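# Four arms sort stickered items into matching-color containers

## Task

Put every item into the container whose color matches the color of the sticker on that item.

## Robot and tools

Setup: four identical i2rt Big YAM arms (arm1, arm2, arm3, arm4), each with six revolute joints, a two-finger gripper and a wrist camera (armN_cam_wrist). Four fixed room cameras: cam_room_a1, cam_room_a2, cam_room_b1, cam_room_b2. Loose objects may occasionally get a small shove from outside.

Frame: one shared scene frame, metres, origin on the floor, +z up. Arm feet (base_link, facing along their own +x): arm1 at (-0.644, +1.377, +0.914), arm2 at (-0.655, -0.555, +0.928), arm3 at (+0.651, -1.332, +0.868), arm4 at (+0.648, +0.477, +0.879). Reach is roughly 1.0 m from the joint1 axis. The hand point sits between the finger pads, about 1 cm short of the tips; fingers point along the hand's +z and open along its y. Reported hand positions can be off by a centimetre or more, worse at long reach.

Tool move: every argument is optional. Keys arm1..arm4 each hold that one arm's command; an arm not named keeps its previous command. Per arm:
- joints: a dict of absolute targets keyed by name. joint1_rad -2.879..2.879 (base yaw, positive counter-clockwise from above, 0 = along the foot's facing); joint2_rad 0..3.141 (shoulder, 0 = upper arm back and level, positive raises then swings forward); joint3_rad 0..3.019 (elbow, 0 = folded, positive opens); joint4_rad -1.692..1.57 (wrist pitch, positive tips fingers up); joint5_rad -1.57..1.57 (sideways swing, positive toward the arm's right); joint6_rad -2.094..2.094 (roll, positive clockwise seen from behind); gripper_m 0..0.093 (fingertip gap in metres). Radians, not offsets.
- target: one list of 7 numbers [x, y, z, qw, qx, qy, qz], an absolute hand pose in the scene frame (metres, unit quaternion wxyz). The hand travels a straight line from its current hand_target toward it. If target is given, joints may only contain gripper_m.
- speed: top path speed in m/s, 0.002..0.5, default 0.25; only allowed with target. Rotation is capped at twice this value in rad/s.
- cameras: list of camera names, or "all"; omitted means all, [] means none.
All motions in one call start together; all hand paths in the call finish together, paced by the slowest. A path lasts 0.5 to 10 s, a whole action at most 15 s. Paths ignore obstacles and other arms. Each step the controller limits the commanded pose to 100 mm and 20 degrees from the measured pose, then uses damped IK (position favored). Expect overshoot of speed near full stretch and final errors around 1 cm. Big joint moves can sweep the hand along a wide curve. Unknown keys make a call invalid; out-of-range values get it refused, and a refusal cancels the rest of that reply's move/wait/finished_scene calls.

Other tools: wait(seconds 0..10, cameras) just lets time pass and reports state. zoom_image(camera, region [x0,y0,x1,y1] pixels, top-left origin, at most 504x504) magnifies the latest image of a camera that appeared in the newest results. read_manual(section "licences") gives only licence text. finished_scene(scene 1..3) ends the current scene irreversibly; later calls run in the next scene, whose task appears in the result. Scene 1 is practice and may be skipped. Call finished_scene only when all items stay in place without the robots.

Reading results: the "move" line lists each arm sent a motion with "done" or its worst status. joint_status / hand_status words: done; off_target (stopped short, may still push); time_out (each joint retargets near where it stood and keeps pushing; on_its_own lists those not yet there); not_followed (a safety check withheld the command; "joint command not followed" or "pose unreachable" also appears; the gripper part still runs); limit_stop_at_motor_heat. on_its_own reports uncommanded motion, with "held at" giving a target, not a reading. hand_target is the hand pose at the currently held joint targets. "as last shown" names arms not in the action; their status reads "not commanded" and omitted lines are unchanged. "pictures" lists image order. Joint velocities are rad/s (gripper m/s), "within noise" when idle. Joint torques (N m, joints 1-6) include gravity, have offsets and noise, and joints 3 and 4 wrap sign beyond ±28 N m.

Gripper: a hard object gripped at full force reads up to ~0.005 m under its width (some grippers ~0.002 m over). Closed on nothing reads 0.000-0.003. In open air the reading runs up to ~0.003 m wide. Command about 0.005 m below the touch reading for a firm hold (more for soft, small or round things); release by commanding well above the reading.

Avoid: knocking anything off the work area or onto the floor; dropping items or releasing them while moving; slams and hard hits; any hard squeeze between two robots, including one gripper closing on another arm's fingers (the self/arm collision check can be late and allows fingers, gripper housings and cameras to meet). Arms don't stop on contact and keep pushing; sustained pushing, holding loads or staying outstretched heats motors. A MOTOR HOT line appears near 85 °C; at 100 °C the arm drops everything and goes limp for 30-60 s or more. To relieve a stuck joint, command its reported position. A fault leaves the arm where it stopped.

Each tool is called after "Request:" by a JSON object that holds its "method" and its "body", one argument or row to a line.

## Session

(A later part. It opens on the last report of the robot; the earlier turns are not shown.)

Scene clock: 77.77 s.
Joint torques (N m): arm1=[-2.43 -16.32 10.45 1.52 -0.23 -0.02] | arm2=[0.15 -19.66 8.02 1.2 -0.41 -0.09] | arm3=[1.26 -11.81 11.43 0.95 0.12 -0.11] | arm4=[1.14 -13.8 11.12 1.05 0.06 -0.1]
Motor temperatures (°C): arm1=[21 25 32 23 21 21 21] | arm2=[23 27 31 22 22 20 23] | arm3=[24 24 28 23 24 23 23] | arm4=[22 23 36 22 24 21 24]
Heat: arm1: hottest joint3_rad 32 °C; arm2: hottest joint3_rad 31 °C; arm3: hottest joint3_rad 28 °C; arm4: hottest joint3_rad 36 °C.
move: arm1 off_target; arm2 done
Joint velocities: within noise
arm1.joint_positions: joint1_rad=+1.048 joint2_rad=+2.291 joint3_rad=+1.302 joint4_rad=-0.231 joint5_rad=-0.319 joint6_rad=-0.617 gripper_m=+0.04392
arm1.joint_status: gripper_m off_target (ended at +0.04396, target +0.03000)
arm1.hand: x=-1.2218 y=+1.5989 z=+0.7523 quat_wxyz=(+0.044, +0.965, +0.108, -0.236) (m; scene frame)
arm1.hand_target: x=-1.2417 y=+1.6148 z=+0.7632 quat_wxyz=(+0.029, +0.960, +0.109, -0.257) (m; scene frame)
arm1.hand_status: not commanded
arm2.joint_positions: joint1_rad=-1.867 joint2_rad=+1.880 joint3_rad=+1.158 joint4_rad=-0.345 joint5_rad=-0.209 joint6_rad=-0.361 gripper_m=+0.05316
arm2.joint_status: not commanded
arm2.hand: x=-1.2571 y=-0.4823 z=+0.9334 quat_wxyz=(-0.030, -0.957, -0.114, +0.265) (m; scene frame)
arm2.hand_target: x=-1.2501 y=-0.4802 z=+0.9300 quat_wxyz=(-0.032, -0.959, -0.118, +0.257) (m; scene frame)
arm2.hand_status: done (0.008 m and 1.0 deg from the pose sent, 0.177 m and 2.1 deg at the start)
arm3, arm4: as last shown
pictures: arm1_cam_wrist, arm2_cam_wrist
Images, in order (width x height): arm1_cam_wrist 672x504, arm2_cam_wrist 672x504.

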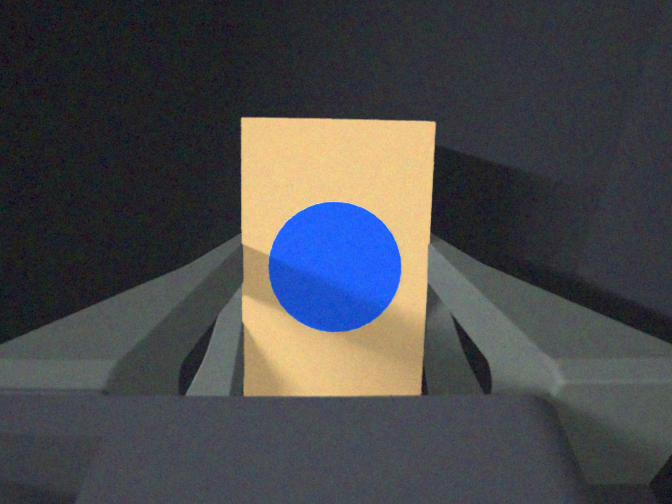

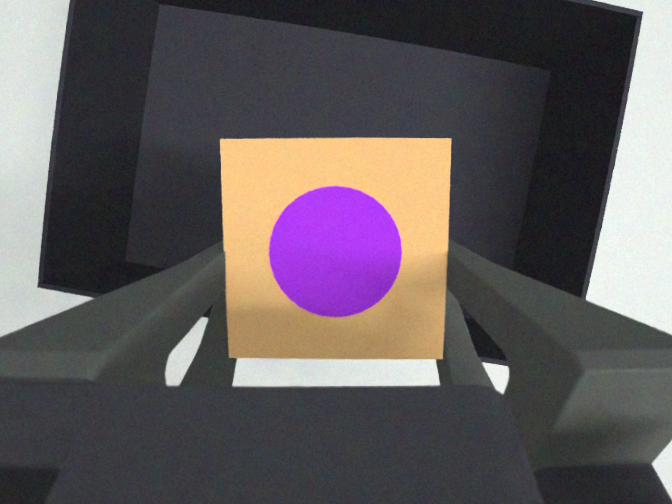

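Request:
{"method": "move", "body": {
  "arm1": {"target":[-1.10,1.57,1.03,0.0293,0.9597,0.1093,-0.2572],"speed":0.3},
  "arm2": {"target":[-1.15,-0.49,1.05,0.0315,0.9587,0.1177,-0.2569],"speed":0.3},
  "arm3": {"joints":{"joint2_rad":0.7,"joint3_rad":1.4,"joint4_rad":-1.65}},
  "arm4": {"joints":{"joint2_rad":0.7,"joint3_rad":1.4,"joint4_rad":-1.65}},
  "cameras": ["arm1_cam_wrist"]
}}

Request:
{"method": "move", "body": {
  "arm1": {"joints":{"joint2_rad":0.7,"joint3_rad":1.4,"joint4_rad":-1.65,"joint5_rad":0,"joint6_rad":0}},
  "arm2": {"joints":{"joint2_rad":0.7,"joint3_rad":1.4,"joint4_rad":-1.65,"joint5_rad":0,"joint6_rad":0}},
  "arm3": {"joints":{"joint1_rad":-1.95}},
  "arm4": {"joints":{"joint1_rad":1.0}},
  "cameras": ["arm1_cam_wrist"]
}}

Request:
{"method": "move", "body": {
  "arm1": {"joints":{"joint1_rad":-2.33}},
  "arm2": {"joints":{"joint1_rad":0.876}},
  "cameras": ["arm1_cam_wrist","arm2_cam_wrist","arm3_cam_wrist"]
}}

Request:
{"method": "move", "body": {
  "arm1": {"target":[-0.257,1.061,1.21,0.2438,0.3241,0.9099,-0.0868],"speed":0.3},
  "arm2": {"target":[-0.236,-0.828,1.21,0.2481,0.2751,0.9259,-0.0737],"speed":0.3},
  "cameras": ["arm1_cam_wrist","arm2_cam_wrist","cam_room_a1"]
}}

Scene clock: 102.83 s.
Joint torques (N m): arm1=[-2.26 -9.58 10.4 0.62 -0.3 -0.04] | arm2=[-0.03 -13.98 9.33 1.21 -0.41 -0.08] | arm3=[1.49 0.38 9.28 0.96 0.14 -0.11] | arm4=[1.73 0.67 8.23 0.69 0.08 -0.1]
Motor temperatures (°C): arm1=[21 25 32 23 22 21 22] | arm2=[23 26 30 22 22 20 24] | arm3=[24 24 29 23 24 23 23] | arm4=[22 24 37 22 24 21 24]
Heat: arm1: hottest joint3_rad 32 °C; arm2: hottest joint3_rad 30 °C; arm3: hottest joint3_rad 29 °C; arm4: hottest joint3_rad 37 °C.
move: arm1 done; arm2 done; arm3 done; arm4 done
Joint velocities: within noise
arm1.joint_positions: joint1_rad=+0.999 joint2_rad=+1.514 joint3_rad=+1.010 joint4_rad=-0.667 joint5_rad=-0.337 joint6_rad=-0.662 gripper_m=+0.04392
arm1.joint_status: not commanded
arm1.hand: x=-1.1022 y=+1.5661 z=+1.0321 quat_wxyz=(+0.027, +0.959, +0.110, -0.261) (m; scene frame)
arm1.hand_target: x=-1.0999 y=+1.5699 z=+1.0300 quat_wxyz=(+0.029, +0.960, +0.109, -0.257) (m; scene frame)
arm1.hand_status: done (0.005 m and 0.5 deg from the pose sent, 0.305 m and 3.1 deg at the start)
arm2.joint_positions: joint1_rad=-1.885 joint2_rad=+1.463 joint3_rad=+0.988 joint4_rad=-0.595 joint5_rad=-0.219 joint6_rad=-0.380 gripper_m=+0.05316
arm2.joint_status: not commanded
arm2.hand: x=-1.1572 y=-0.4930 z=+1.0547 quat_wxyz=(-0.030, -0.957, -0.115, +0.265) (m; scene frame)
arm2.hand_target: x=-1.1501 y=-0.4902 z=+1.0501 quat_wxyz=(-0.032, -0.959, -0.118, +0.257) (m; scene frame)
arm2.hand_status: done (0.009 m and 1.0 deg from the pose sent, 0.159 m and 1.0 deg at the start)
arm3.joint_positions: joint1_rad=+1.688 joint2_rad=+0.701 joint3_rad=+1.381 joint4_rad=-1.645 joint5_rad=-0.003 joint6_rad=+0.006 gripper_m=+0.09398
arm3.joint_status: all done
arm3.hand: x=+0.8634 y=-1.3260 z=+1.3327 quat_wxyz=(-0.299, -0.002, -0.954, +0.005) (m; scene frame)
arm3.hand_target: x=+0.8616 y=-1.3259 z=+1.3403 quat_wxyz=(-0.306, +0.001, -0.952, +0.007) (m; scene frame)
arm3.hand_status: not commanded
arm4.joint_positions: joint1_rad=-1.637 joint2_rad=+0.698 joint3_rad=+1.387 joint4_rad=-1.641 joint5_rad=+0.001 joint6_rad=+0.014 gripper_m=+0.09398
arm4.joint_status: all done
arm4.hand: x=+0.8628 y=+0.4764 z=+1.3469 quat_wxyz=(-0.303, -0.011, -0.953, +0.001) (m; scene frame)
arm4.hand_target: x=+0.8612 y=+0.4780 z=+1.3507 quat_wxyz=(-0.303, -0.001, -0.953, +0.002) (m; scene frame)
arm4.hand_status: not commanded
pictures: arm1_cam_wrist
Images, in order (width x height): arm1_cam_wrist 672x504.

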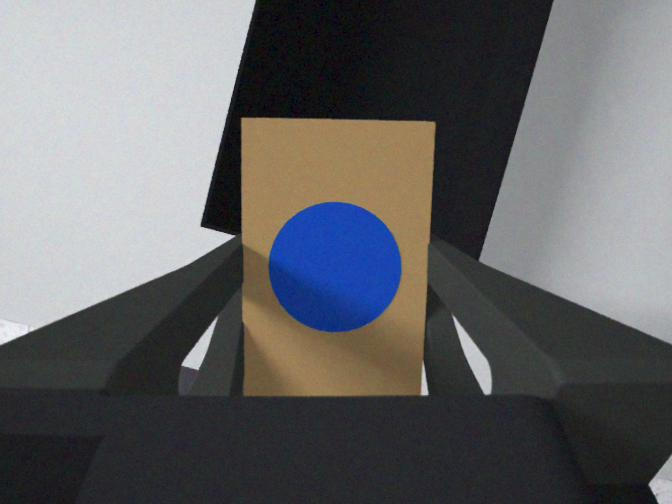

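Scene clock: 105.40 s.
Joint torques (N m): arm1=[-2.73 3.25 9.39 0.92 0.09 0.12] | arm2=[0.03 -0.62 8.57 1.48 0.15 0.21] | arm3=[0.5 0.09 9.4 0.95 -0.02 -0.11] | arm4=[1.03 1.38 8.25 0.79 0.06 -0.07]
Motor temperatures (°C): arm1=[21 25 32 23 21 21 22] | arm2=[23 26 31 22 22 20 24] | arm3=[24 24 29 23 24 23 23] | arm4=[22 23 37 22 24 21 24]
Heat: arm1: hottest joint3_rad 32 °C; arm2: hottest joint3_rad 31 °C; arm3: hottest joint3_rad 29 °C; arm4: hottest joint3_rad 37 °C.
move: arm1 done; arm2 done; arm3 done; arm4 done
Joint velocities: within noise
arm1.joint_positions: joint1_rad=+0.997 joint2_rad=+0.701 joint3_rad=+1.396 joint4_rad=-1.641 joint5_rad=-0.002 joint6_rad=-0.009 gripper_m=+0.04390
arm1.joint_status: all done
arm1.hand: x=-0.8230 y=+1.4794 z=+1.3891 quat_wxyz=(-0.077, +0.920, -0.234, -0.305) (m; scene frame)
arm1.hand_target: x=-0.8200 y=+1.4801 z=+1.3896 quat_wxyz=(-0.077, +0.919, -0.242, -0.303) (m; scene frame)
arm1.hand_status: not commanded
arm2.joint_positions: joint1_rad=-1.887 joint2_rad=+0.702 joint3_rad=+1.409 joint4_rad=-1.637 joint5_rad=-0.003 joint6_rad=-0.015 gripper_m=+0.05316
arm2.joint_status: all done
arm2.hand: x=-0.8654 y=-0.5146 z=+1.4058 quat_wxyz=(+0.034, -0.945, +0.086, +0.313) (m; scene frame)
arm2.hand_target: x=-0.8625 y=-0.5129 z=+1.4004 quat_wxyz=(+0.033, -0.947, +0.098, +0.303) (m; scene frame)
arm2.hand_status: not commanded
arm3.joint_positions: joint1_rad=-1.939 joint2_rad=+0.701 joint3_rad=+1.381 joint4_rad=-1.645 joint5_rad=+0.001 joint6_rad=+0.005 gripper_m=+0.09402
arm3.joint_status: all done
arm3.hand: x=+0.4626 y=-1.2247 z=+1.3308 quat_wxyz=(+0.066, -0.926, +0.235, +0.288) (m; scene frame)
arm3.hand_target: x=+0.4653 y=-1.2235 z=+1.3384 quat_wxyz=(+0.069, -0.923, +0.238, +0.294) (m; scene frame)
arm3.hand_status: not commanded
arm4.joint_positions: joint1_rad=+0.996 joint2_rad=+0.698 joint3_rad=+1.387 joint4_rad=-1.641 joint5_rad=+0.000 joint6_rad=+0.013 gripper_m=+0.09402
arm4.joint_status: all done
arm4.hand: x=+0.4655 y=+0.5846 z=+1.3484 quat_wxyz=(-0.074, +0.918, -0.250, -0.297) (m; scene frame)
arm4.hand_target: x=+0.4666 y=+0.5832 z=+1.3522 quat_wxyz=(-0.075, +0.920, -0.243, -0.297) (m; scene frame)
arm4.hand_status: not commanded
pictures: arm1_cam_wrist
Images, in order (width x height): arm1_cam_wrist 672x504.

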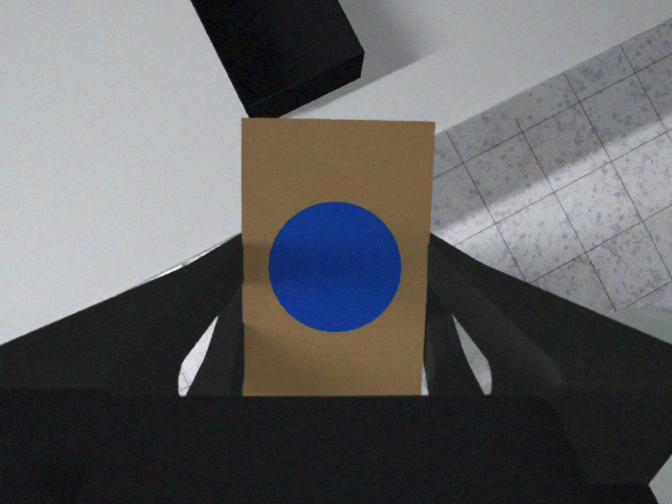

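Scene clock: 107.87 s.
Joint torques (N m): arm1=[-1.96 1.79 9.61 0.91 -0.06 0.12] | arm2=[1.14 -0.56 8.49 1.48 0.05 0.19] | arm3=[0.56 0.15 9.4 0.95 -0.02 -0.11] | arm4=[0.73 0.67 8.23 0.58 0.1 -0.08]
Motor temperatures (°C): arm1=[21 25 32 23 21 21 22] | arm2=[23 26 31 22 22 20 24] | arm3=[24 24 29 23 24 23 23] | arm4=[22 23 37 22 24 21 24]
Heat: arm1: hottest joint3_rad 32 °C; arm2: hottest joint3_rad 31 °C; arm3: hottest joint3_rad 29 °C; arm4: hottest joint3_rad 37 °C.
move: arm1 done; arm2 done
Joint velocities: within noise
arm1.joint_positions: joint1_rad=-2.323 joint2_rad=+0.701 joint3_rad=+1.396 joint4_rad=-1.641 joint5_rad=+0.002 joint6_rad=-0.007 gripper_m=+0.04378
arm1.joint_status: all done
arm1.hand: x=-0.4714 y=+1.2407 z=+1.3830 quat_wxyz=(-0.282, -0.315, -0.900, +0.106) (m; scene frame)
arm1.hand_target: x=-0.4739 y=+1.2412 z=+1.3836 quat_wxyz=(-0.280, -0.322, -0.898, +0.105) (m; scene frame)
arm1.hand_status: not commanded
arm2.joint_positions: joint1_rad=+0.871 joint2_rad=+0.702 joint3_rad=+1.409 joint4_rad=-1.637 joint5_rad=-0.001 joint6_rad=-0.013 gripper_m=+0.05315
arm2.joint_status: all done
arm2.hand: x=-0.4777 y=-0.6747 z=+1.4060 quat_wxyz=(-0.302, -0.267, -0.911, +0.090) (m; scene frame)
arm2.hand_target: x=-0.4793 y=-0.6725 z=+1.4006 quat_wxyz=(-0.293, -0.272, -0.913, +0.085) (m; scene frame)
arm2.hand_status: not commanded
arm3, arm4: as last shown
pictures: arm1_cam_wrist, arm2_cam_wrist, arm3_cam_wrist
Images, in order (width x height): arm1_cam_wrist 672x504, arm2_cam_wrist 672x504, arm3_cam_wrist 672x504.

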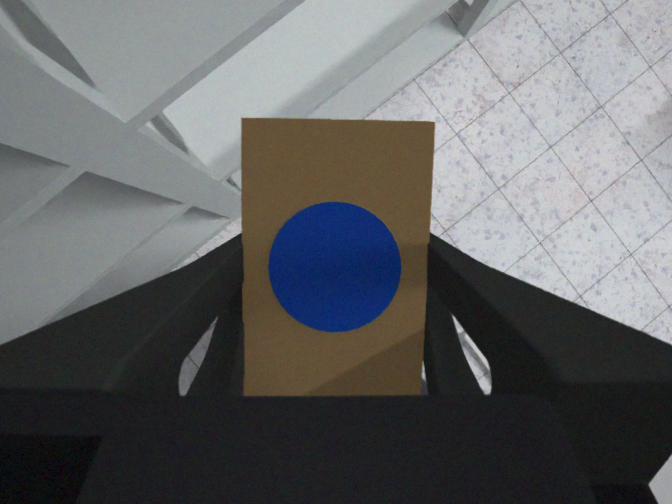

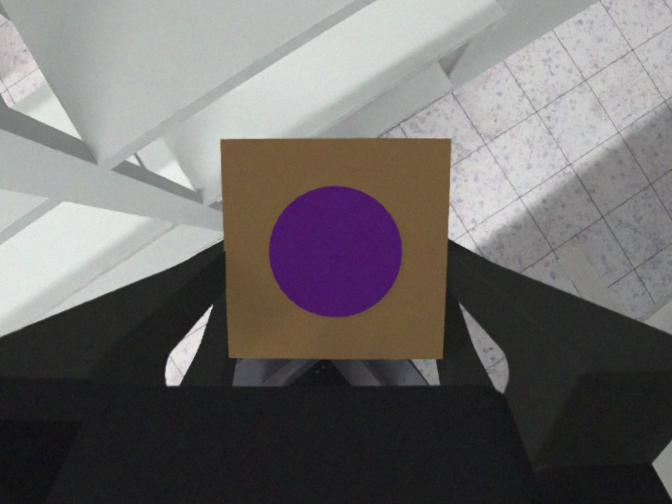

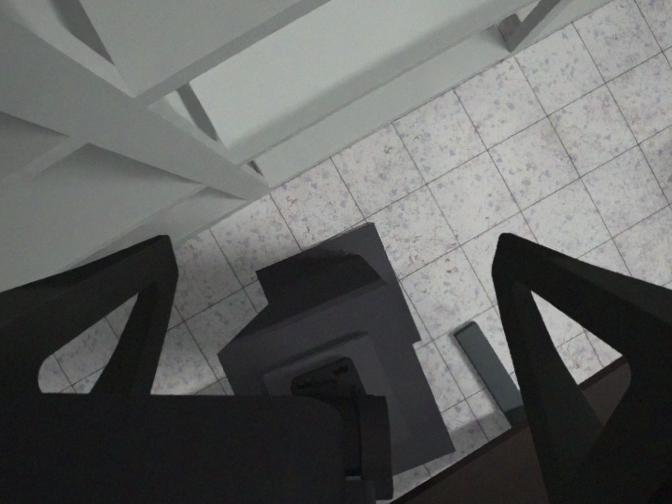

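Scene clock: 109.77 s.
Joint torques (N m): arm1=[-2.37 -9.7 16.44 1.76 -0.02 0.05] | arm2=[1.44 -13.68 15.04 2.47 0.11 0.21] | arm3=[0.5 0.09 9.43 0.95 -0.02 -0.11] | arm4=[0.91 0.56 8.27 0.72 0.1 -0.08]
Motor temperatures (°C): arm1=[21 25 32 23 21 21 22] | arm2=[23 26 31 22 22 20 24] | arm3=[24 24 29 23 24 23 23] | arm4=[22 23 37 22 24 21 24]
Heat: arm1: hottest joint3_rad 32 °C; arm2: hottest joint3_rad 31 °C; arm3: hottest joint3_rad 29 °C; arm4: hottest joint3_rad 37 °C.
move: arm1 off_target; arm2 off_target
Joint velocities: within noise
arm1.joint_positions: joint1_rad=-2.323 joint2_rad=+1.316 joint3_rad=+1.241 joint4_rad=-1.054 joint5_rad=-0.010 joint6_rad=-0.007 gripper_m=+0.04379
arm1.joint_status: not commanded
arm1.hand: x=-0.2682 y=+1.0754 z=+1.1707 quat_wxyz=(-0.200, -0.323, -0.922, +0.071) (m; scene frame)
arm1.hand_target: x=-0.2590 y=+1.0627 z=+1.2101 quat_wxyz=(-0.244, -0.324, -0.910, +0.087) (m; scene frame)
arm1.hand_status: off_target (0.043 m and 5.5 deg from the pose sent, 0.329 m and 5.1 deg at the start)
arm2.joint_positions: joint1_rad=+0.873 joint2_rad=+1.332 joint3_rad=+1.226 joint4_rad=-1.017 joint5_rad=+0.002 joint6_rad=-0.012 gripper_m=+0.05315
arm2.joint_status: not commanded
arm2.hand: x=-0.2509 y=-0.8226 z=+1.1802 quat_wxyz=(-0.212, -0.274, -0.936, +0.064) (m; scene frame)
arm2.hand_target: x=-0.2374 y=-0.8271 z=+1.2103 quat_wxyz=(-0.248, -0.275, -0.926, +0.073) (m; scene frame)
arm2.hand_status: off_target (0.034 m and 4.4 deg from the pose sent, 0.347 m and 6.7 deg at the start)
arm3, arm4: as last shown
pictures: arm1_cam_wrist, arm2_cam_wrist, cam_room_a1
Images, in order (width x height): arm1_cam_wrist 672x504, arm2_cam_wrist 672x504, cam_room_a1 672x504.

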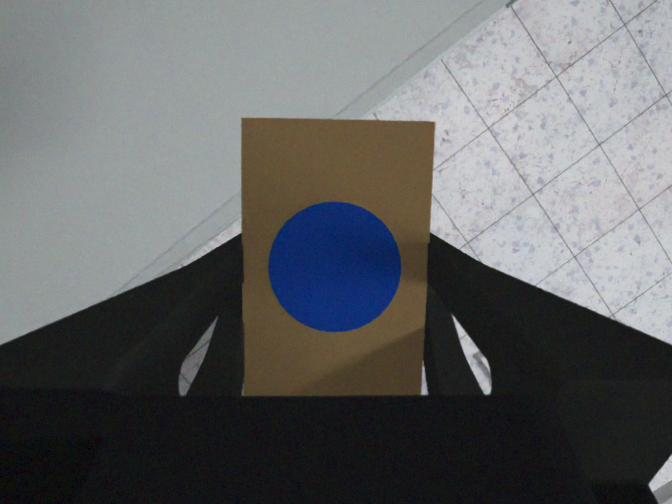

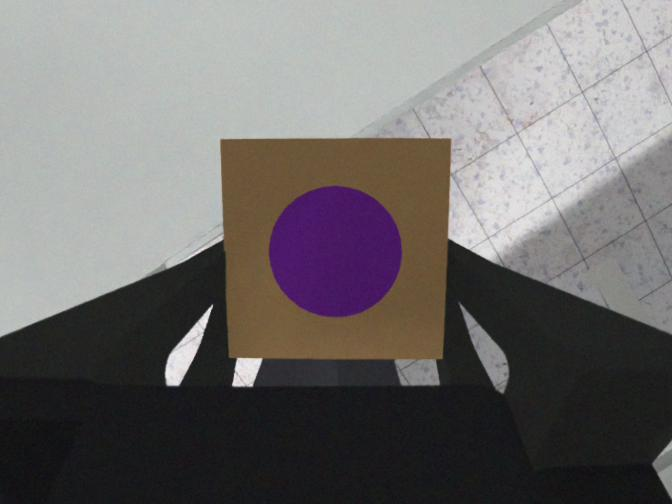

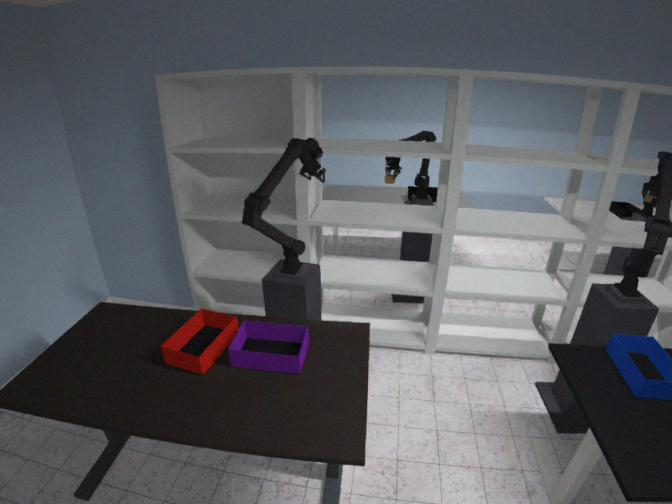

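Request:
{"method": "move", "body": {
  "arm1": {"target":[-0.06,0.9,1.15,0.2438,0.3241,0.9099,-0.0868],"speed":0.2},
  "arm2": {"target":[-0.05,-0.95,1.15,0.2481,0.2751,0.9259,-0.0737],"speed":0.2},
  "cameras": ["arm1_cam_wrist","arm2_cam_wrist"]
}}

Request:
{"method": "move", "body": {
  "arm1": {"target":[-0.06,0.9,1.085,0.2438,0.3241,0.9099,-0.0868],"speed":0.1},
  "arm2": {"target":[-0.05,-0.95,1.09,0.2481,0.2751,0.9259,-0.0737],"speed":0.1},
  "cameras": ["arm1_cam_wrist","arm2_cam_wrist","cam_room_a1","cam_room_a2"]
}}

Scene clock: 118.07 s.
Joint torques (N m): arm1=[-2.55 -19.19 17.62 0.68 0.02 0.05] | arm2=[1.26 -20.72 17.02 1.2 0.06 0.18] | arm3=[0.44 0.09 9.4 0.95 -0.02 -0.1] | arm4=[0.91 0.62 8.28 0.68 0.08 -0.07]
Motor temperatures (°C): arm1=[21 25 33 23 21 21 22] | arm2=[23 26 32 22 22 20 24] | arm3=[24 24 29 23 24 23 23] | arm4=[22 23 36 22 24 21 24]
Heat: arm1: hottest joint3_rad 33 °C; arm2: hottest joint3_rad 32 °C; arm3: hottest joint3_rad 29 °C; arm4: hottest joint3_rad 36 °C.
move: arm1 off_target; arm2 off_target
Joint velocities: within noise
arm1.joint_positions: joint1_rad=-2.323 joint2_rad=+2.000 joint3_rad=+1.955 joint4_rad=-1.049 joint5_rad=-0.010 joint6_rad=-0.007 gripper_m=+0.04379
arm1.joint_status: not commanded
arm1.hand: x=-0.0695 y=+0.9130 z=+1.1146 quat_wxyz=(-0.216, -0.321, -0.919, +0.077) (m; scene frame)
arm1.hand_target: x=-0.0618 y=+0.9015 z=+1.1501 quat_wxyz=(-0.244, -0.324, -0.910, +0.087) (m; scene frame)
arm1.hand_status: off_target (0.039 m and 3.6 deg from the pose sent, 0.273 m and 5.5 deg at the start)
arm2.joint_positions: joint1_rad=+0.873 joint2_rad=+1.907 joint3_rad=+1.784 joint4_rad=-0.961 joint5_rad=+0.002 joint6_rad=-0.012 gripper_m=+0.05315
arm2.joint_status: not commanded
arm2.hand: x=-0.0665 y=-0.9433 z=+1.1289 quat_wxyz=(-0.230, -0.273, -0.931, +0.070) (m; scene frame)
arm2.hand_target: x=-0.0513 y=-0.9491 z=+1.1502 quat_wxyz=(-0.249, -0.275, -0.926, +0.074) (m; scene frame)
arm2.hand_status: off_target (0.028 m and 2.2 deg from the pose sent, 0.240 m and 4.4 deg at the start)
arm3, arm4: as last shown
pictures: arm1_cam_wrist, arm2_cam_wrist
Images, in order (width x height): arm1_cam_wrist 672x504, arm2_cam_wrist 672x504.

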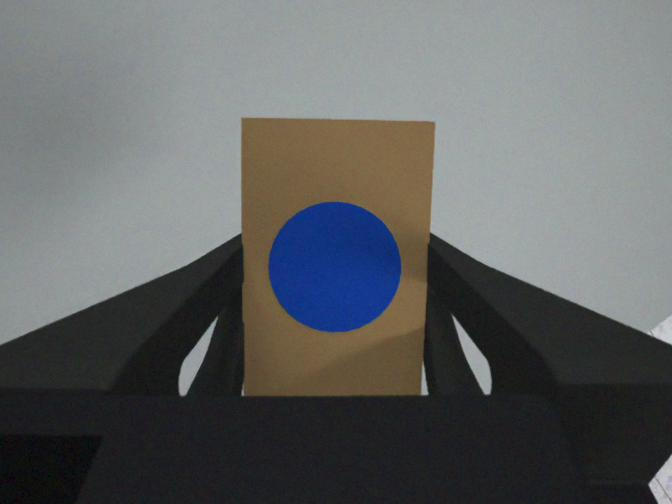

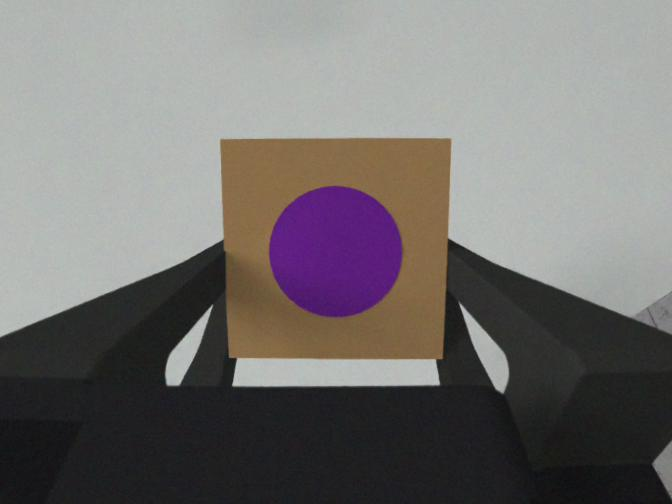

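Scene clock: 119.47 s.
Joint torques (N m): arm1=[-2.61 -18.37 11.73 1.95 0.05 0.1] | arm2=[1.14 -20.89 10.7 2.66 0.08 0.18] | arm3=[0.5 0.15 9.46 0.98 -0.02 -0.1] | arm4=[0.97 0.62 8.28 0.69 0.1 -0.07]
Motor temperatures (°C): arm1=[21 25 33 23 21 21 22] | arm2=[23 26 32 22 22 20 24] | arm3=[24 24 29 23 24 23 23] | arm4=[22 23 36 22 24 21 24]
Heat: arm1: hottest joint3_rad 33 °C; arm2: hottest joint3_rad 32 °C; arm3: hottest joint3_rad 29 °C; arm4: hottest joint3_rad 36 °C.
move: arm1 done; arm2 off_target
Joint velocities: within noise
arm1.joint_positions: joint1_rad=-2.323 joint2_rad=+2.012 joint3_rad=+1.882 joint4_rad=-0.922 joint5_rad=-0.010 joint6_rad=-0.007 gripper_m=+0.04379
arm1.joint_status: not commanded
arm1.hand: x=-0.0623 y=+0.9068 z=+1.0847 quat_wxyz=(-0.235, -0.319, -0.914, +0.084) (m; scene frame)
arm1.hand_target: x=-0.0601 y=+0.9001 z=+1.0852 quat_wxyz=(-0.244, -0.324, -0.910, +0.087) (m; scene frame)
arm1.hand_status: done (0.007 m and 1.3 deg from the pose sent, 0.034 m and 3.6 deg at the start)
arm2.joint_positions: joint1_rad=+0.873 joint2_rad=+1.931 joint3_rad=+1.744 joint4_rad=-0.854 joint5_rad=+0.002 joint6_rad=-0.012 gripper_m=+0.05315
arm2.joint_status: not commanded
arm2.hand: x=-0.0551 y=-0.9507 z=+1.1060 quat_wxyz=(-0.251, -0.272, -0.926, +0.076) (m; scene frame)
arm2.hand_target: x=-0.0504 y=-0.9498 z=+1.0902 quat_wxyz=(-0.248, -0.275, -0.926, +0.074) (m; scene frame)
arm2.hand_status: off_target (0.017 m and 0.6 deg from the pose sent, 0.043 m and 2.2 deg at the start)
arm3, arm4: as last shown
pictures: arm1_cam_wrist, arm2_cam_wrist, cam_room_a1, cam_room_a2
Images, in order (width x height): arm1_cam_wrist 672x504, arm2_cam_wrist 672x504, cam_room_a1 672x504, cam_room_a2 672x504.

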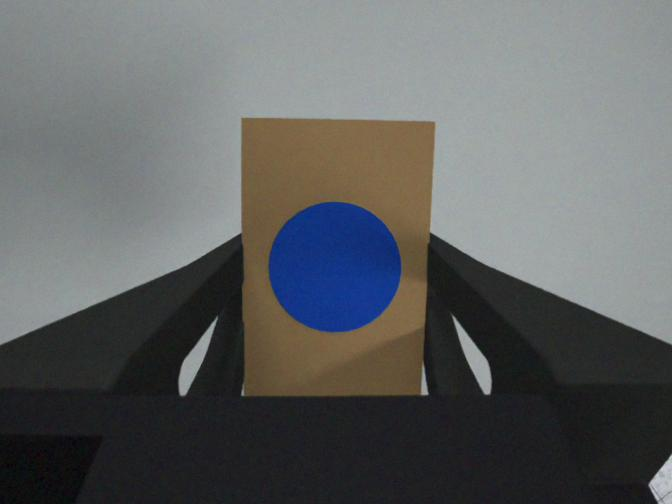

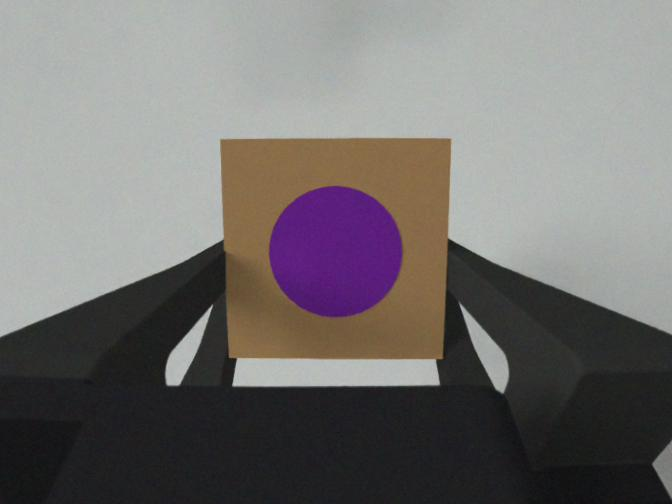

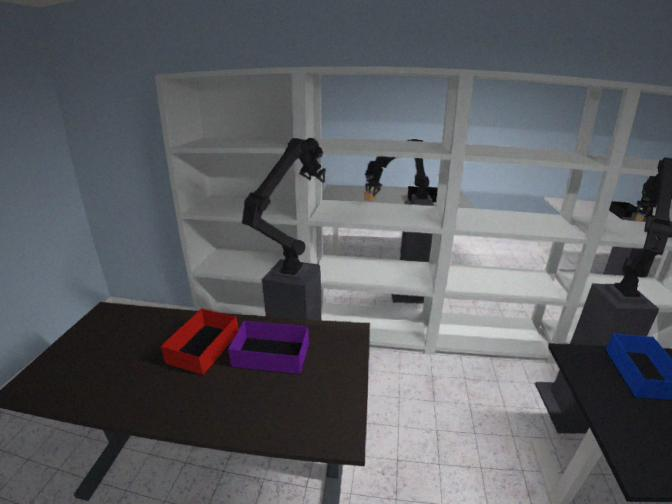

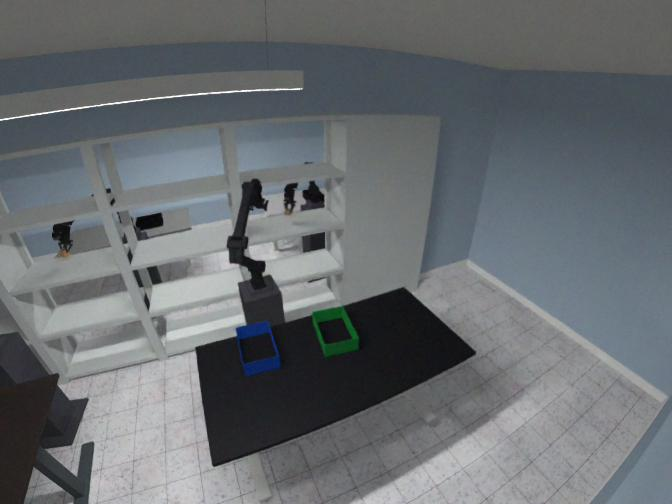

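Request:
{"method": "move", "body": {
  "arm1": {"target":[-0.06,0.9,1.045,0.2438,0.3241,0.9099,-0.0868],"speed":0.08},
  "arm2": {"target":[-0.05,-0.95,1.045,0.2481,0.2751,0.9259,-0.0737],"speed":0.08},
  "cameras": []
}}

Request:
{"method": "move", "body": {
  "arm1": {"target":[-0.06,0.9,1.033,0.2438,0.3241,0.9099,-0.0868],"speed":0.04},
  "arm2": {"target":[-0.05,-0.95,1.03,0.2481,0.2751,0.9259,-0.0737],"speed":0.04},
  "cameras": ["arm1_cam_wrist","arm2_cam_wrist"]
}}

Scene clock: 126.03 s.
Joint torques (N m): arm1=[-2.32 -19.14 11.56 1.78 0.05 0.13] | arm2=[1.2 -20.84 10.41 2.65 0.07 0.18] | arm3=[0.32 0.15 9.43 0.98 -0.02 -0.1] | arm4=[1.26 0.91 8.24 0.81 0.05 -0.1]
Motor temperatures (°C): arm1=[21 26 33 23 21 21 22] | arm2=[23 26 32 22 22 20 24] | arm3=[24 24 30 23 24 23 23] | arm4=[22 23 36 22 24 21 24]
Heat: arm1: hottest joint3_rad 33 °C; arm2: hottest joint3_rad 32 °C; arm3: hottest joint3_rad 30 °C; arm4: hottest joint3_rad 36 °C.
move: arm1 done; arm2 off_target
Joint velocities: within noise
arm1.joint_positions: joint1_rad=-2.323 joint2_rad=+2.033 joint3_rad=+1.812 joint4_rad=-0.829 joint5_rad=-0.010 joint6_rad=-0.007 gripper_m=+0.04379
arm1.joint_status: not commanded
arm1.hand: x=-0.0623 y=+0.9064 z=+1.0457 quat_wxyz=(-0.236, -0.319, -0.914, +0.084) (m; scene frame)
arm1.hand_target: x=-0.0601 y=+0.9001 z=+1.0450 quat_wxyz=(-0.244, -0.324, -0.910, +0.087) (m; scene frame)
arm1.hand_status: done (0.007 m and 1.2 deg from the pose sent, 0.040 m and 1.3 deg at the start)
arm2.joint_positions: joint1_rad=+0.873 joint2_rad=+1.962 joint3_rad=+1.673 joint4_rad=-0.750 joint5_rad=+0.002 joint6_rad=-0.012 gripper_m=+0.05315
arm2.joint_status: not commanded
arm2.hand: x=-0.0540 y=-0.9512 z=+1.0614 quat_wxyz=(-0.251, -0.271, -0.926, +0.076) (m; scene frame)
arm2.hand_target: x=-0.0505 y=-0.9497 z=+1.0452 quat_wxyz=(-0.248, -0.275, -0.926, +0.074) (m; scene frame)
arm2.hand_status: off_target (0.017 m and 0.6 deg from the pose sent, 0.061 m and 0.6 deg at the start)
arm3, arm4: as last shown
pictures: none
No camera images: "cameras" was empty.

Scene clock: 127.00 s.
Joint torques (N m): arm1=[-2.43 -17.61 11.21 2.04 0.09 0.13] | arm2=[1.14 -20.31 10.09 2.7 0.07 0.18] | arm3=[0.44 0.03 9.43 0.94 -0.02 -0.1] | arm4=[1.2 0.67 8.12 0.7 0.08 -0.06]
Motor temperatures (°C): arm1=[21 26 33 23 21 21 22] | arm2=[23 26 32 22 22 20 24] | arm3=[24 24 30 23 24 23 23] | arm4=[22 23 35 22 24 21 24]
Heat: arm1: hottest joint3_rad 33 °C; arm2: hottest joint3_rad 32 °C; arm3: hottest joint3_rad 30 °C; arm4: hottest joint3_rad 35 °C.
move: arm1 done; arm2 off_target
Joint velocities: within noise
arm1.joint_positions: joint1_rad=-2.323 joint2_rad=+2.036 joint3_rad=+1.795 joint4_rad=-0.803 joint5_rad=-0.010 joint6_rad=-0.007 gripper_m=+0.04379
arm1.joint_status: not commanded
arm1.hand: x=-0.0617 y=+0.9059 z=+1.0388 quat_wxyz=(-0.239, -0.319, -0.913, +0.085) (m; scene frame)
arm1.hand_target: x=-0.0602 y=+0.9002 z=+1.0330 quat_wxyz=(-0.244, -0.324, -0.910, +0.087) (m; scene frame)
arm1.hand_status: done (0.008 m and 0.9 deg from the pose sent, 0.014 m and 1.2 deg at the start)
arm2.joint_positions: joint1_rad=+0.873 joint2_rad=+1.969 joint3_rad=+1.655 joint4_rad=-0.717 joint5_rad=+0.002 joint6_rad=-0.012 gripper_m=+0.05315
arm2.joint_status: not commanded
arm2.hand: x=-0.0529 y=-0.9519 z=+1.0522 quat_wxyz=(-0.255, -0.271, -0.925, +0.077) (m; scene frame)
arm2.hand_target: x=-0.0506 y=-0.9497 z=+1.0304 quat_wxyz=(-0.248, -0.275, -0.926, +0.074) (m; scene frame)
arm2.hand_status: off_target (0.022 m and 1.0 deg from the pose sent, 0.032 m and 0.6 deg at the start)
arm3, arm4: as last shown
pictures: arm1_cam_wrist, arm2_cam_wrist
Images, in order (width x height): arm1_cam_wrist 672x504, arm2_cam_wrist 672x504.

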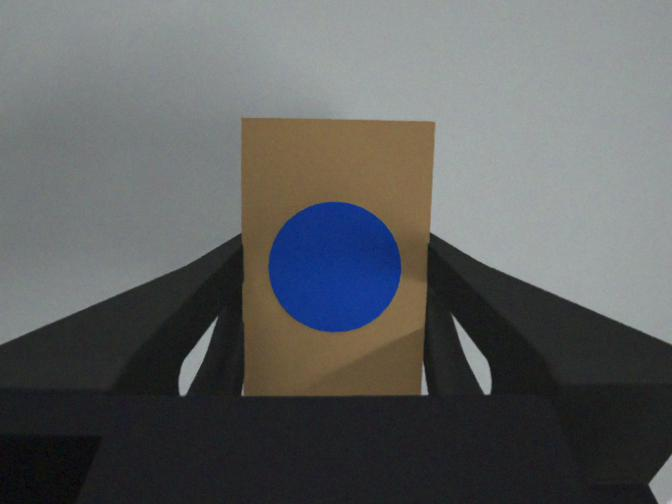

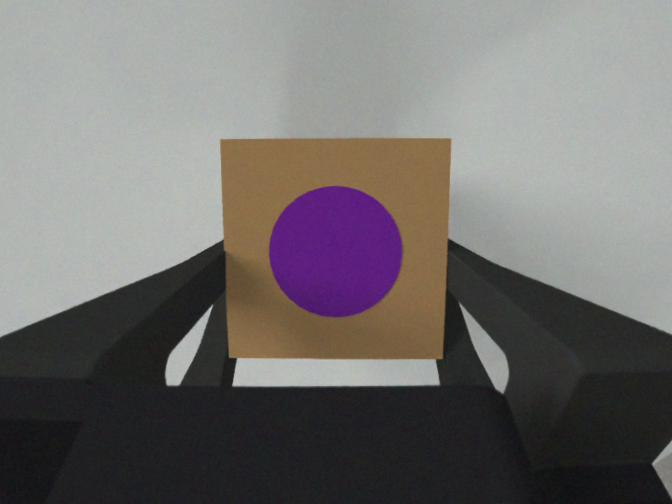

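Request:
{"method": "move", "body": {
  "arm1": {"target":[-0.06,0.9,1.023,0.2438,0.3241,0.9099,-0.0868],"speed":0.04},
  "arm2": {"target":[-0.05,-0.95,1.018,0.2481,0.2751,0.9259,-0.0737],"speed":0.04},
  "cameras": []
}}

Request:
{"method": "move", "body": {
  "arm2": {"target":[-0.05,-0.95,1.006,0.2481,0.2751,0.9259,-0.0737],"speed":0.04},
  "cameras": ["arm1_cam_wrist","arm2_cam_wrist"]
}}

Scene clock: 132.60 s.
Joint torques (N m): arm1=[-2.08 -17.9 11.44 2.18 0.08 0.11] | arm2=[1.08 -20.42 10.02 2.71 0.07 0.18] | arm3=[0.44 0.09 9.42 0.92 -0.03 -0.1] | arm4=[0.91 1.14 8.17 0.75 0.08 -0.09]
Motor temperatures (°C): arm1=[21 26 33 23 21 21 22] | arm2=[23 26 32 22 22 20 24] | arm3=[24 24 30 23 24 23 23] | arm4=[22 23 35 22 24 21 24]
Heat: arm1: hottest joint3_rad 33 °C; arm2: hottest joint3_rad 32 °C; arm3: hottest joint3_rad 30 °C; arm4: hottest joint3_rad 35 °C.
move: arm1 done; arm2 off_target
Joint velocities: within noise
arm1.joint_positions: joint1_rad=-2.323 joint2_rad=+2.045 joint3_rad=+1.781 joint4_rad=-0.780 joint5_rad=-0.010 joint6_rad=-0.007 gripper_m=+0.04379
arm1.joint_status: not commanded
arm1.hand: x=-0.0617 y=+0.9058 z=+1.0279 quat_wxyz=(-0.239, -0.319, -0.913, +0.085) (m; scene frame)
arm1.hand_target: x=-0.0601 y=+0.9001 z=+1.0231 quat_wxyz=(-0.244, -0.324, -0.910, +0.087) (m; scene frame)
arm1.hand_status: done (0.008 m and 0.9 deg from the pose sent, 0.017 m and 0.9 deg at the start)
arm2.joint_positions: joint1_rad=+0.873 joint2_rad=+1.981 joint3_rad=+1.639 joint4_rad=-0.690 joint5_rad=+0.002 joint6_rad=-0.012 gripper_m=+0.05315
arm2.joint_status: not commanded
arm2.hand: x=-0.0526 y=-0.9520 z=+1.0394 quat_wxyz=(-0.255, -0.271, -0.925, +0.077) (m; scene frame)
arm2.hand_target: x=-0.0507 y=-0.9496 z=+1.0182 quat_wxyz=(-0.248, -0.275, -0.926, +0.074) (m; scene frame)
arm2.hand_status: off_target (0.022 m and 1.0 deg from the pose sent, 0.034 m and 1.0 deg at the start)
arm3, arm4: as last shown
pictures: none
No camera images: "cameras" was empty.

Scene clock: 133.57 s.
Joint torques (N m): arm1=[-2.2 -17.67 11.19 2.06 0.08 0.12] | arm2=[1.14 -19.6 9.48 2.71 0.07 0.17] | arm3=[0.44 0.09 9.4 0.94 -0.02 -0.09] | arm4=[0.97 0.97 8.32 0.66 0.08 -0.1]
Motor temperatures (°C): arm1=[21 26 33 23 21 21 22] | arm2=[23 26 32 22 22 20 24] | arm3=[24 24 30 23 24 23 23] | arm4=[22 23 35 22 24 21 24]
Heat: arm1: hottest joint3_rad 33 °C; arm2: hottest joint3_rad 32 °C; arm3: hottest joint3_rad 30 °C; arm4: hottest joint3_rad 35 °C.
move: arm2 off_target
Joint velocities: within noise
arm1: as last shown
arm2.joint_positions: joint1_rad=+0.873 joint2_rad=+1.983 joint3_rad=+1.630 joint4_rad=-0.663 joint5_rad=+0.002 joint6_rad=-0.012 gripper_m=+0.05315
arm2.joint_status: not commanded
arm2.hand: x=-0.0505 y=-0.9534 z=+1.0371 quat_wxyz=(-0.262, -0.271, -0.923, +0.079) (m; scene frame)
arm2.hand_target: x=-0.0511 y=-0.9494 z=+1.0066 quat_wxyz=(-0.248, -0.275, -0.926, +0.074) (m; scene frame)
arm2.hand_status: off_target (0.031 m and 1.8 deg from the pose sent, 0.034 m and 1.0 deg at the start)
arm3.joint_positions: joint1_rad=-1.939 joint2_rad=+0.701 joint3_rad=+1.381 joint4_rad=-1.645 joint5_rad=+0.001 joint6_rad=+0.005 gripper_m=+0.09402
arm3.joint_status: not commanded
arm3.hand: x=+0.4626 y=-1.2247 z=+1.3308 quat_wxyz=(+0.066, -0.926, +0.235, +0.288) (m; scene frame)
arm3.hand_target: x=+0.4653 y=-1.2235 z=+1.3384 quat_wxyz=(+0.069, -0.923, +0.238, +0.294) (m; scene frame)
arm3.hand_status: not commanded
arm4.joint_positions: joint1_rad=+0.996 joint2_rad=+0.698 joint3_rad=+1.387 joint4_rad=-1.641 joint5_rad=+0.000 joint6_rad=+0.013 gripper_m=+0.09402
arm4.joint_status: not commanded
arm4.hand: x=+0.4655 y=+0.5846 z=+1.3484 quat_wxyz=(-0.074, +0.918, -0.250, -0.297) (m; scene frame)
arm4.hand_target: x=+0.4666 y=+0.5832 z=+1.3522 quat_wxyz=(-0.075, +0.920, -0.243, -0.297) (m; scene frame)
arm4.hand_status: not commanded
pictures: arm1_cam_wrist, arm2_cam_wrist
Images, in order (width x height): arm1_cam_wrist 672x504, arm2_cam_wrist 672x504.

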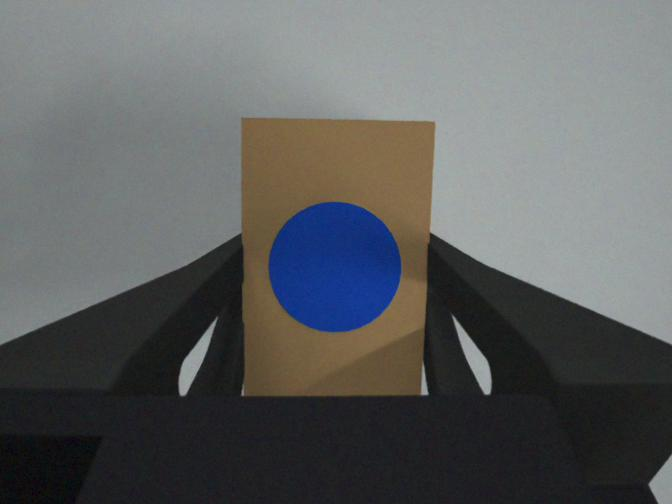

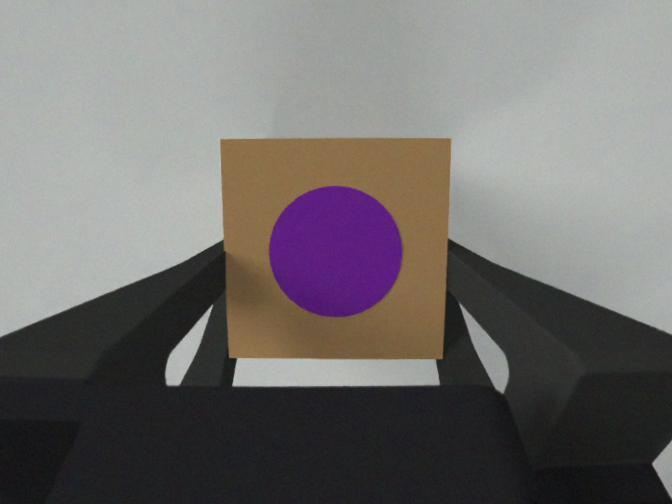

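Request:
{"method": "move", "body": {
  "arm1": {"target":[-0.06,0.9,1.012,0.2438,0.3241,0.9099,-0.0868],"speed":0.04},
  "arm2": {"joints":{"gripper_m":0.093}},
  "cameras": ["arm2_cam_wrist"]
}}

Request:
{"method": "move", "body": {
  "arm1": {"target":[-0.06,0.9,1.002,0.2438,0.3241,0.9099,-0.0868],"speed":0.04},
  "arm2": {"target":[-0.12,-0.905,1.16,0.2481,0.2751,0.9259,-0.0737],"speed":0.15},
  "cameras": ["arm2_cam_wrist"]
}}

Scene clock: 139.57 s.
Joint torques (N m): arm1=[-2.14 -16.91 10.78 2 0.06 0.09] | arm2=[1.08 -19.84 9.46 2.61 0.07 0.17] | arm3=[0.62 0.15 9.43 0.95 -0.02 -0.1] | arm4=[1.14 0.67 8.24 0.68 0.06 -0.08]
Motor temperatures (°C): arm1=[21 26 33 23 21 21 22] | arm2=[23 26 31 22 22 20 24] | arm3=[24 24 30 23 24 23 23] | arm4=[22 22 35 22 24 21 24]
Heat: arm1: hottest joint3_rad 33 °C; arm2: hottest joint3_rad 31 °C; arm3: hottest joint3_rad 30 °C; arm4: hottest joint3_rad 35 °C.
move: arm1 off_target; arm2 done
Joint velocities: within noise
arm1.joint_positions: joint1_rad=-2.323 joint2_rad=+2.047 joint3_rad=+1.770 joint4_rad=-0.756 joint5_rad=-0.010 joint6_rad=-0.007 gripper_m=+0.04379
arm1.joint_status: not commanded
arm1.hand: x=-0.0604 y=+0.9046 z=+1.0238 quat_wxyz=(-0.244, -0.319, -0.912, +0.087) (m; scene frame)
arm1.hand_target: x=-0.0602 y=+0.9002 z=+1.0121 quat_wxyz=(-0.244, -0.324, -0.910, +0.087) (m; scene frame)
arm1.hand_status: off_target (0.013 m and 0.7 deg from the pose sent, 0.017 m and 0.9 deg at the start)
arm2.joint_positions: joint1_rad=+0.873 joint2_rad=+1.985 joint3_rad=+1.630 joint4_rad=-0.661 joint5_rad=+0.002 joint6_rad=-0.012 gripper_m=+0.09293
arm2.joint_status: all done
arm2.hand: x=-0.0502 y=-0.9536 z=+1.0363 quat_wxyz=(-0.262, -0.271, -0.923, +0.079) (m; scene frame)
arm2.hand_target: x=-0.0511 y=-0.9494 z=+1.0066 quat_wxyz=(-0.248, -0.275, -0.926, +0.074) (m; scene frame)
arm2.hand_status: not commanded
arm3, arm4: as last shown
pictures: arm2_cam_wrist
Images, in order (width x height): arm2_cam_wrist 672x504.

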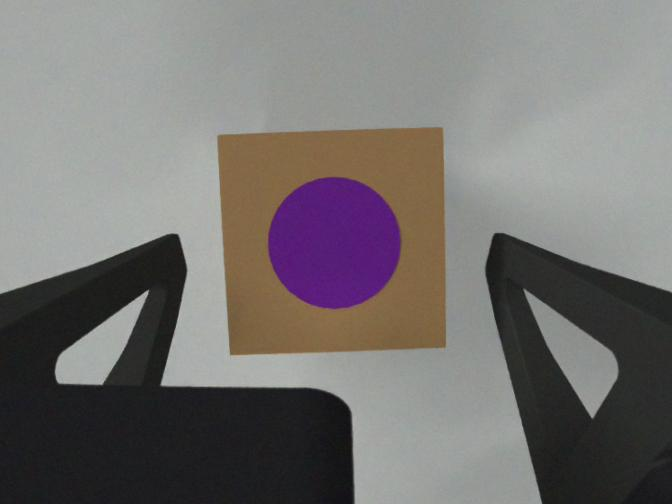

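Scene clock: 141.40 s.
Joint torques (N m): arm1=[-1.85 -17.14 10.07 2.02 0.03 0.09] | arm2=[1.08 -19.25 10.18 1.25 0.08 0.18] | arm3=[0.44 0.21 9.39 0.96 -0.03 -0.1] | arm4=[0.97 0.97 8.34 0.64 0.1 -0.05]
Motor temperatures (°C): arm1=[21 26 33 23 21 21 22] | arm2=[23 26 32 22 22 20 24] | arm3=[24 24 30 23 24 23 23] | arm4=[22 22 35 22 24 21 24]
Heat: arm1: hottest joint3_rad 33 °C; arm2: hottest joint3_rad 32 °C; arm3: hottest joint3_rad 30 °C; arm4: hottest joint3_rad 35 °C.
move: arm1 off_target; arm2 off_target
Joint velocities: within noise
arm1.joint_positions: joint1_rad=-2.323 joint2_rad=+2.047 joint3_rad=+1.763 joint4_rad=-0.734 joint5_rad=-0.010 joint6_rad=-0.006 gripper_m=+0.04379
arm1.joint_status: not commanded
arm1.hand: x=-0.0584 y=+0.9030 z=+1.0233 quat_wxyz=(-0.251, -0.318, -0.910, +0.089) (m; scene frame)
arm1.hand_target: x=-0.0604 y=+0.9004 z=+1.0023 quat_wxyz=(-0.244, -0.324, -0.910, +0.087) (m; scene frame)
arm1.hand_status: off_target (0.022 m and 1.1 deg from the pose sent, 0.022 m and 0.7 deg at the start)
arm2.joint_positions: joint1_rad=+0.873 joint2_rad=+1.701 joint3_rad=+1.577 joint4_rad=-0.896 joint5_rad=+0.002 joint6_rad=-0.012 gripper_m=+0.09293
arm2.joint_status: not commanded
arm2.hand: x=-0.1157 y=-0.9112 z=+1.1681 quat_wxyz=(-0.260, -0.271, -0.923, +0.079) (m; scene frame)
arm2.hand_target: x=-0.1199 y=-0.9051 z=+1.1601 quat_wxyz=(-0.248, -0.275, -0.926, +0.074) (m; scene frame)
arm2.hand_status: off_target (0.011 m and 1.6 deg from the pose sent, 0.150 m and 1.9 deg at the start)
arm3, arm4: as last shown
pictures: arm2_cam_wrist
Images, in order (width x height): arm2_cam_wrist 672x504.

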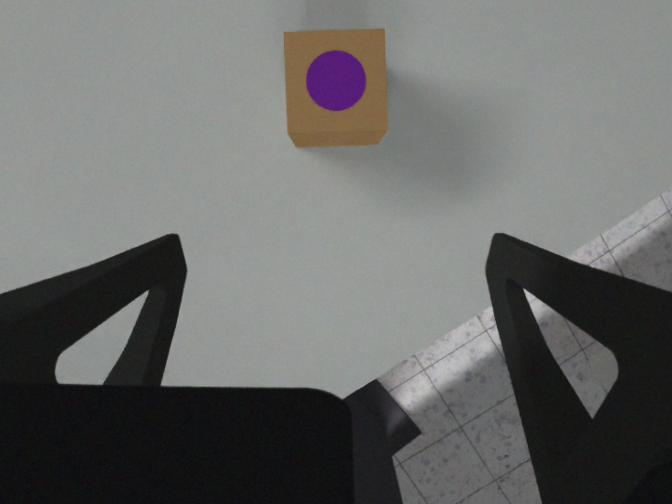

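Request:
{"method": "move", "body": {
  "arm1": {"joints":{"gripper_m":0.093}},
  "arm2": {"target":[-0.30,-0.79,1.2,0.2481,0.2751,0.9259,-0.0737],"speed":0.3},
  "cameras": ["arm1_cam_wrist"]
}}

Request:
{"method": "move", "body": {
  "arm1": {"target":[-0.14,0.97,1.16,0.2438,0.3241,0.9099,-0.0868],"speed":0.15},
  "arm2": {"joints":{"joint2_rad":0.7,"joint3_rad":1.4,"joint4_rad":-1.65}},
  "arm3": {"target":[0.26,-1.12,1.22,0.1088,-0.926,0.2742,0.2481],"speed":0.25},
  "cameras": ["arm1_cam_wrist","arm3_cam_wrist"]
}}

Scene clock: 150.87 s.
Joint torques (N m): arm1=[-1.9 -18.78 11.07 1.88 0.09 0.12] | arm2=[0.85 -8.23 10.35 1.28 -0.01 0.14] | arm3=[0.44 0.09 9.46 0.91 -0.02 -0.11] | arm4=[1.61 0.85 8.21 0.7 0.05 -0.11]
Motor temperatures (°C): arm1=[21 26 33 23 21 21 22] | arm2=[23 27 32 22 22 20 24] | arm3=[24 24 30 23 24 23 23] | arm4=[22 22 35 22 24 21 24]
Heat: arm1: hottest joint3_rad 33 °C; arm2: hottest joint3_rad 32 °C; arm3: hottest joint3_rad 30 °C; arm4: hottest joint3_rad 35 °C.
move: arm1 done; arm2 off_target
Joint velocities: within noise
arm1.joint_positions: joint1_rad=-2.323 joint2_rad=+2.059 joint3_rad=+1.753 joint4_rad=-0.732 joint5_rad=-0.010 joint6_rad=-0.006 gripper_m=+0.09296
arm1.joint_status: all done
arm1.hand: x=-0.0611 y=+0.9051 z=+1.0097 quat_wxyz=(-0.242, -0.319, -0.912, +0.086) (m; scene frame)
arm1.hand_target: x=-0.0605 y=+0.9004 z=+1.0023 quat_wxyz=(-0.244, -0.324, -0.910, +0.087) (m; scene frame)
arm1.hand_status: not commanded
arm2.joint_positions: joint1_rad=+0.873 joint2_rad=+1.117 joint3_rad=+1.098 joint4_rad=-0.990 joint5_rad=+0.002 joint6_rad=-0.012 gripper_m=+0.09293
arm2.joint_status: not commanded
arm2.hand: x=-0.2967 y=-0.7927 z=+1.2131 quat_wxyz=(-0.265, -0.270, -0.922, +0.080) (m; scene frame)
arm2.hand_target: x=-0.3001 y=-0.7900 z=+1.2001 quat_wxyz=(-0.248, -0.275, -0.926, +0.074) (m; scene frame)
arm2.hand_status: off_target (0.014 m and 2.2 deg from the pose sent, 0.223 m and 1.6 deg at the start)
arm3, arm4: as last shown
pictures: arm1_cam_wrist
Images, in order (width x height): arm1_cam_wrist 672x504.

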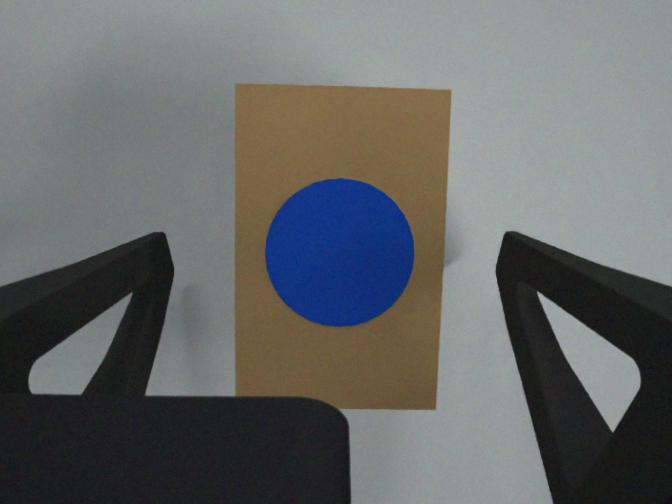

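Scene clock: 152.80 s.
Joint torques (N m): arm1=[-1.85 -15.5 11.49 0.73 0.08 0.11] | arm2=[0.85 -0.91 8.88 1.39 -0.01 0.15] | arm3=[2.32 -10.87 11.52 1.48 0.21 0.03] | arm4=[0.97 0.56 8.32 0.72 0.07 -0.07]
Motor temperatures (°C): arm1=[21 26 33 23 21 21 22] | arm2=[23 26 32 22 22 20 24] | arm3=[24 24 30 23 24 23 23] | arm4=[22 22 34 22 24 21 24]
Heat: arm1: hottest joint3_rad 33 °C; arm2: hottest joint3_rad 32 °C; arm3: hottest joint3_rad 30 °C; arm4: hottest joint3_rad 34 °C.
move: arm1 done; arm2 done; arm3 off_target
Joint velocities: within noise
arm1.joint_positions: joint1_rad=-2.323 joint2_rad=+1.709 joint3_rad=+1.617 joint4_rad=-0.941 joint5_rad=-0.009 joint6_rad=-0.002 gripper_m=+0.09296
arm1.joint_status: not commanded
arm1.hand: x=-0.1373 y=+0.9684 z=+1.1550 quat_wxyz=(-0.244, -0.321, -0.911, +0.087) (m; scene frame)
arm1.hand_target: x=-0.1399 y=+0.9700 z=+1.1599 quat_wxyz=(-0.244, -0.324, -0.910, +0.087) (m; scene frame)
arm1.hand_status: done (0.006 m and 0.4 deg from the pose sent, 0.182 m and 0.7 deg at the start)
arm2.joint_positions: joint1_rad=+0.873 joint2_rad=+0.704 joint3_rad=+1.405 joint4_rad=-1.636 joint5_rad=+0.002 joint6_rad=-0.012 gripper_m=+0.09293
arm2.joint_status: all done
arm2.hand: x=-0.4765 y=-0.6756 z=+1.4040 quat_wxyz=(-0.299, -0.267, -0.911, +0.091) (m; scene frame)
arm2.hand_target: x=-0.4799 y=-0.6731 z=+1.4006 quat_wxyz=(-0.293, -0.271, -0.913, +0.087) (m; scene frame)
arm2.hand_status: not commanded
arm3.joint_positions: joint1_rad=-1.892 joint2_rad=+1.184 joint3_rad=+1.304 joint4_rad=-1.202 joint5_rad=+0.148 joint6_rad=+0.096 gripper_m=+0.09402
arm3.joint_status: not commanded
arm3.hand: x=+0.2679 y=-1.1174 z=+1.2011 quat_wxyz=(+0.106, -0.929, +0.276, +0.223) (m; scene frame)
arm3.hand_target: x=+0.2606 y=-1.1202 z=+1.2200 quat_wxyz=(+0.108, -0.923, +0.273, +0.247) (m; scene frame)
arm3.hand_status: off_target (0.021 m and 2.9 deg from the pose sent, 0.254 m and 8.0 deg at the start)
arm4: as last shown
pictures: arm1_cam_wrist, arm3_cam_wrist
Images, in order (width x height): arm1_cam_wrist 672x504, arm3_cam_wrist 672x504.

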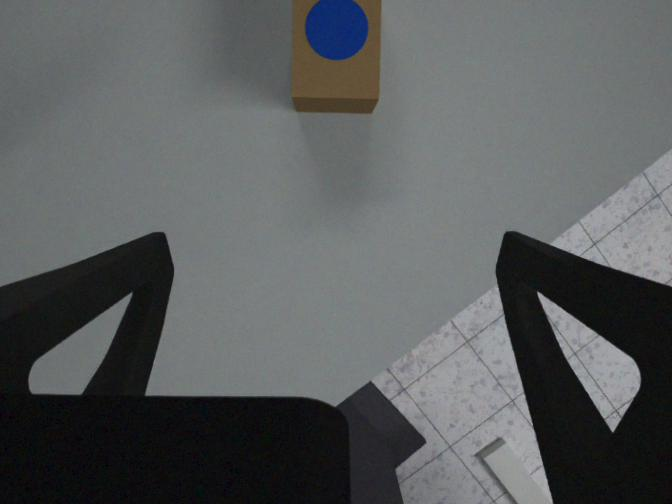

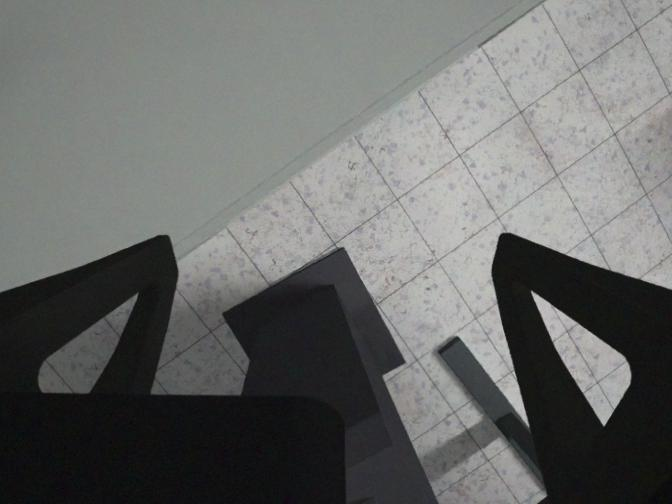

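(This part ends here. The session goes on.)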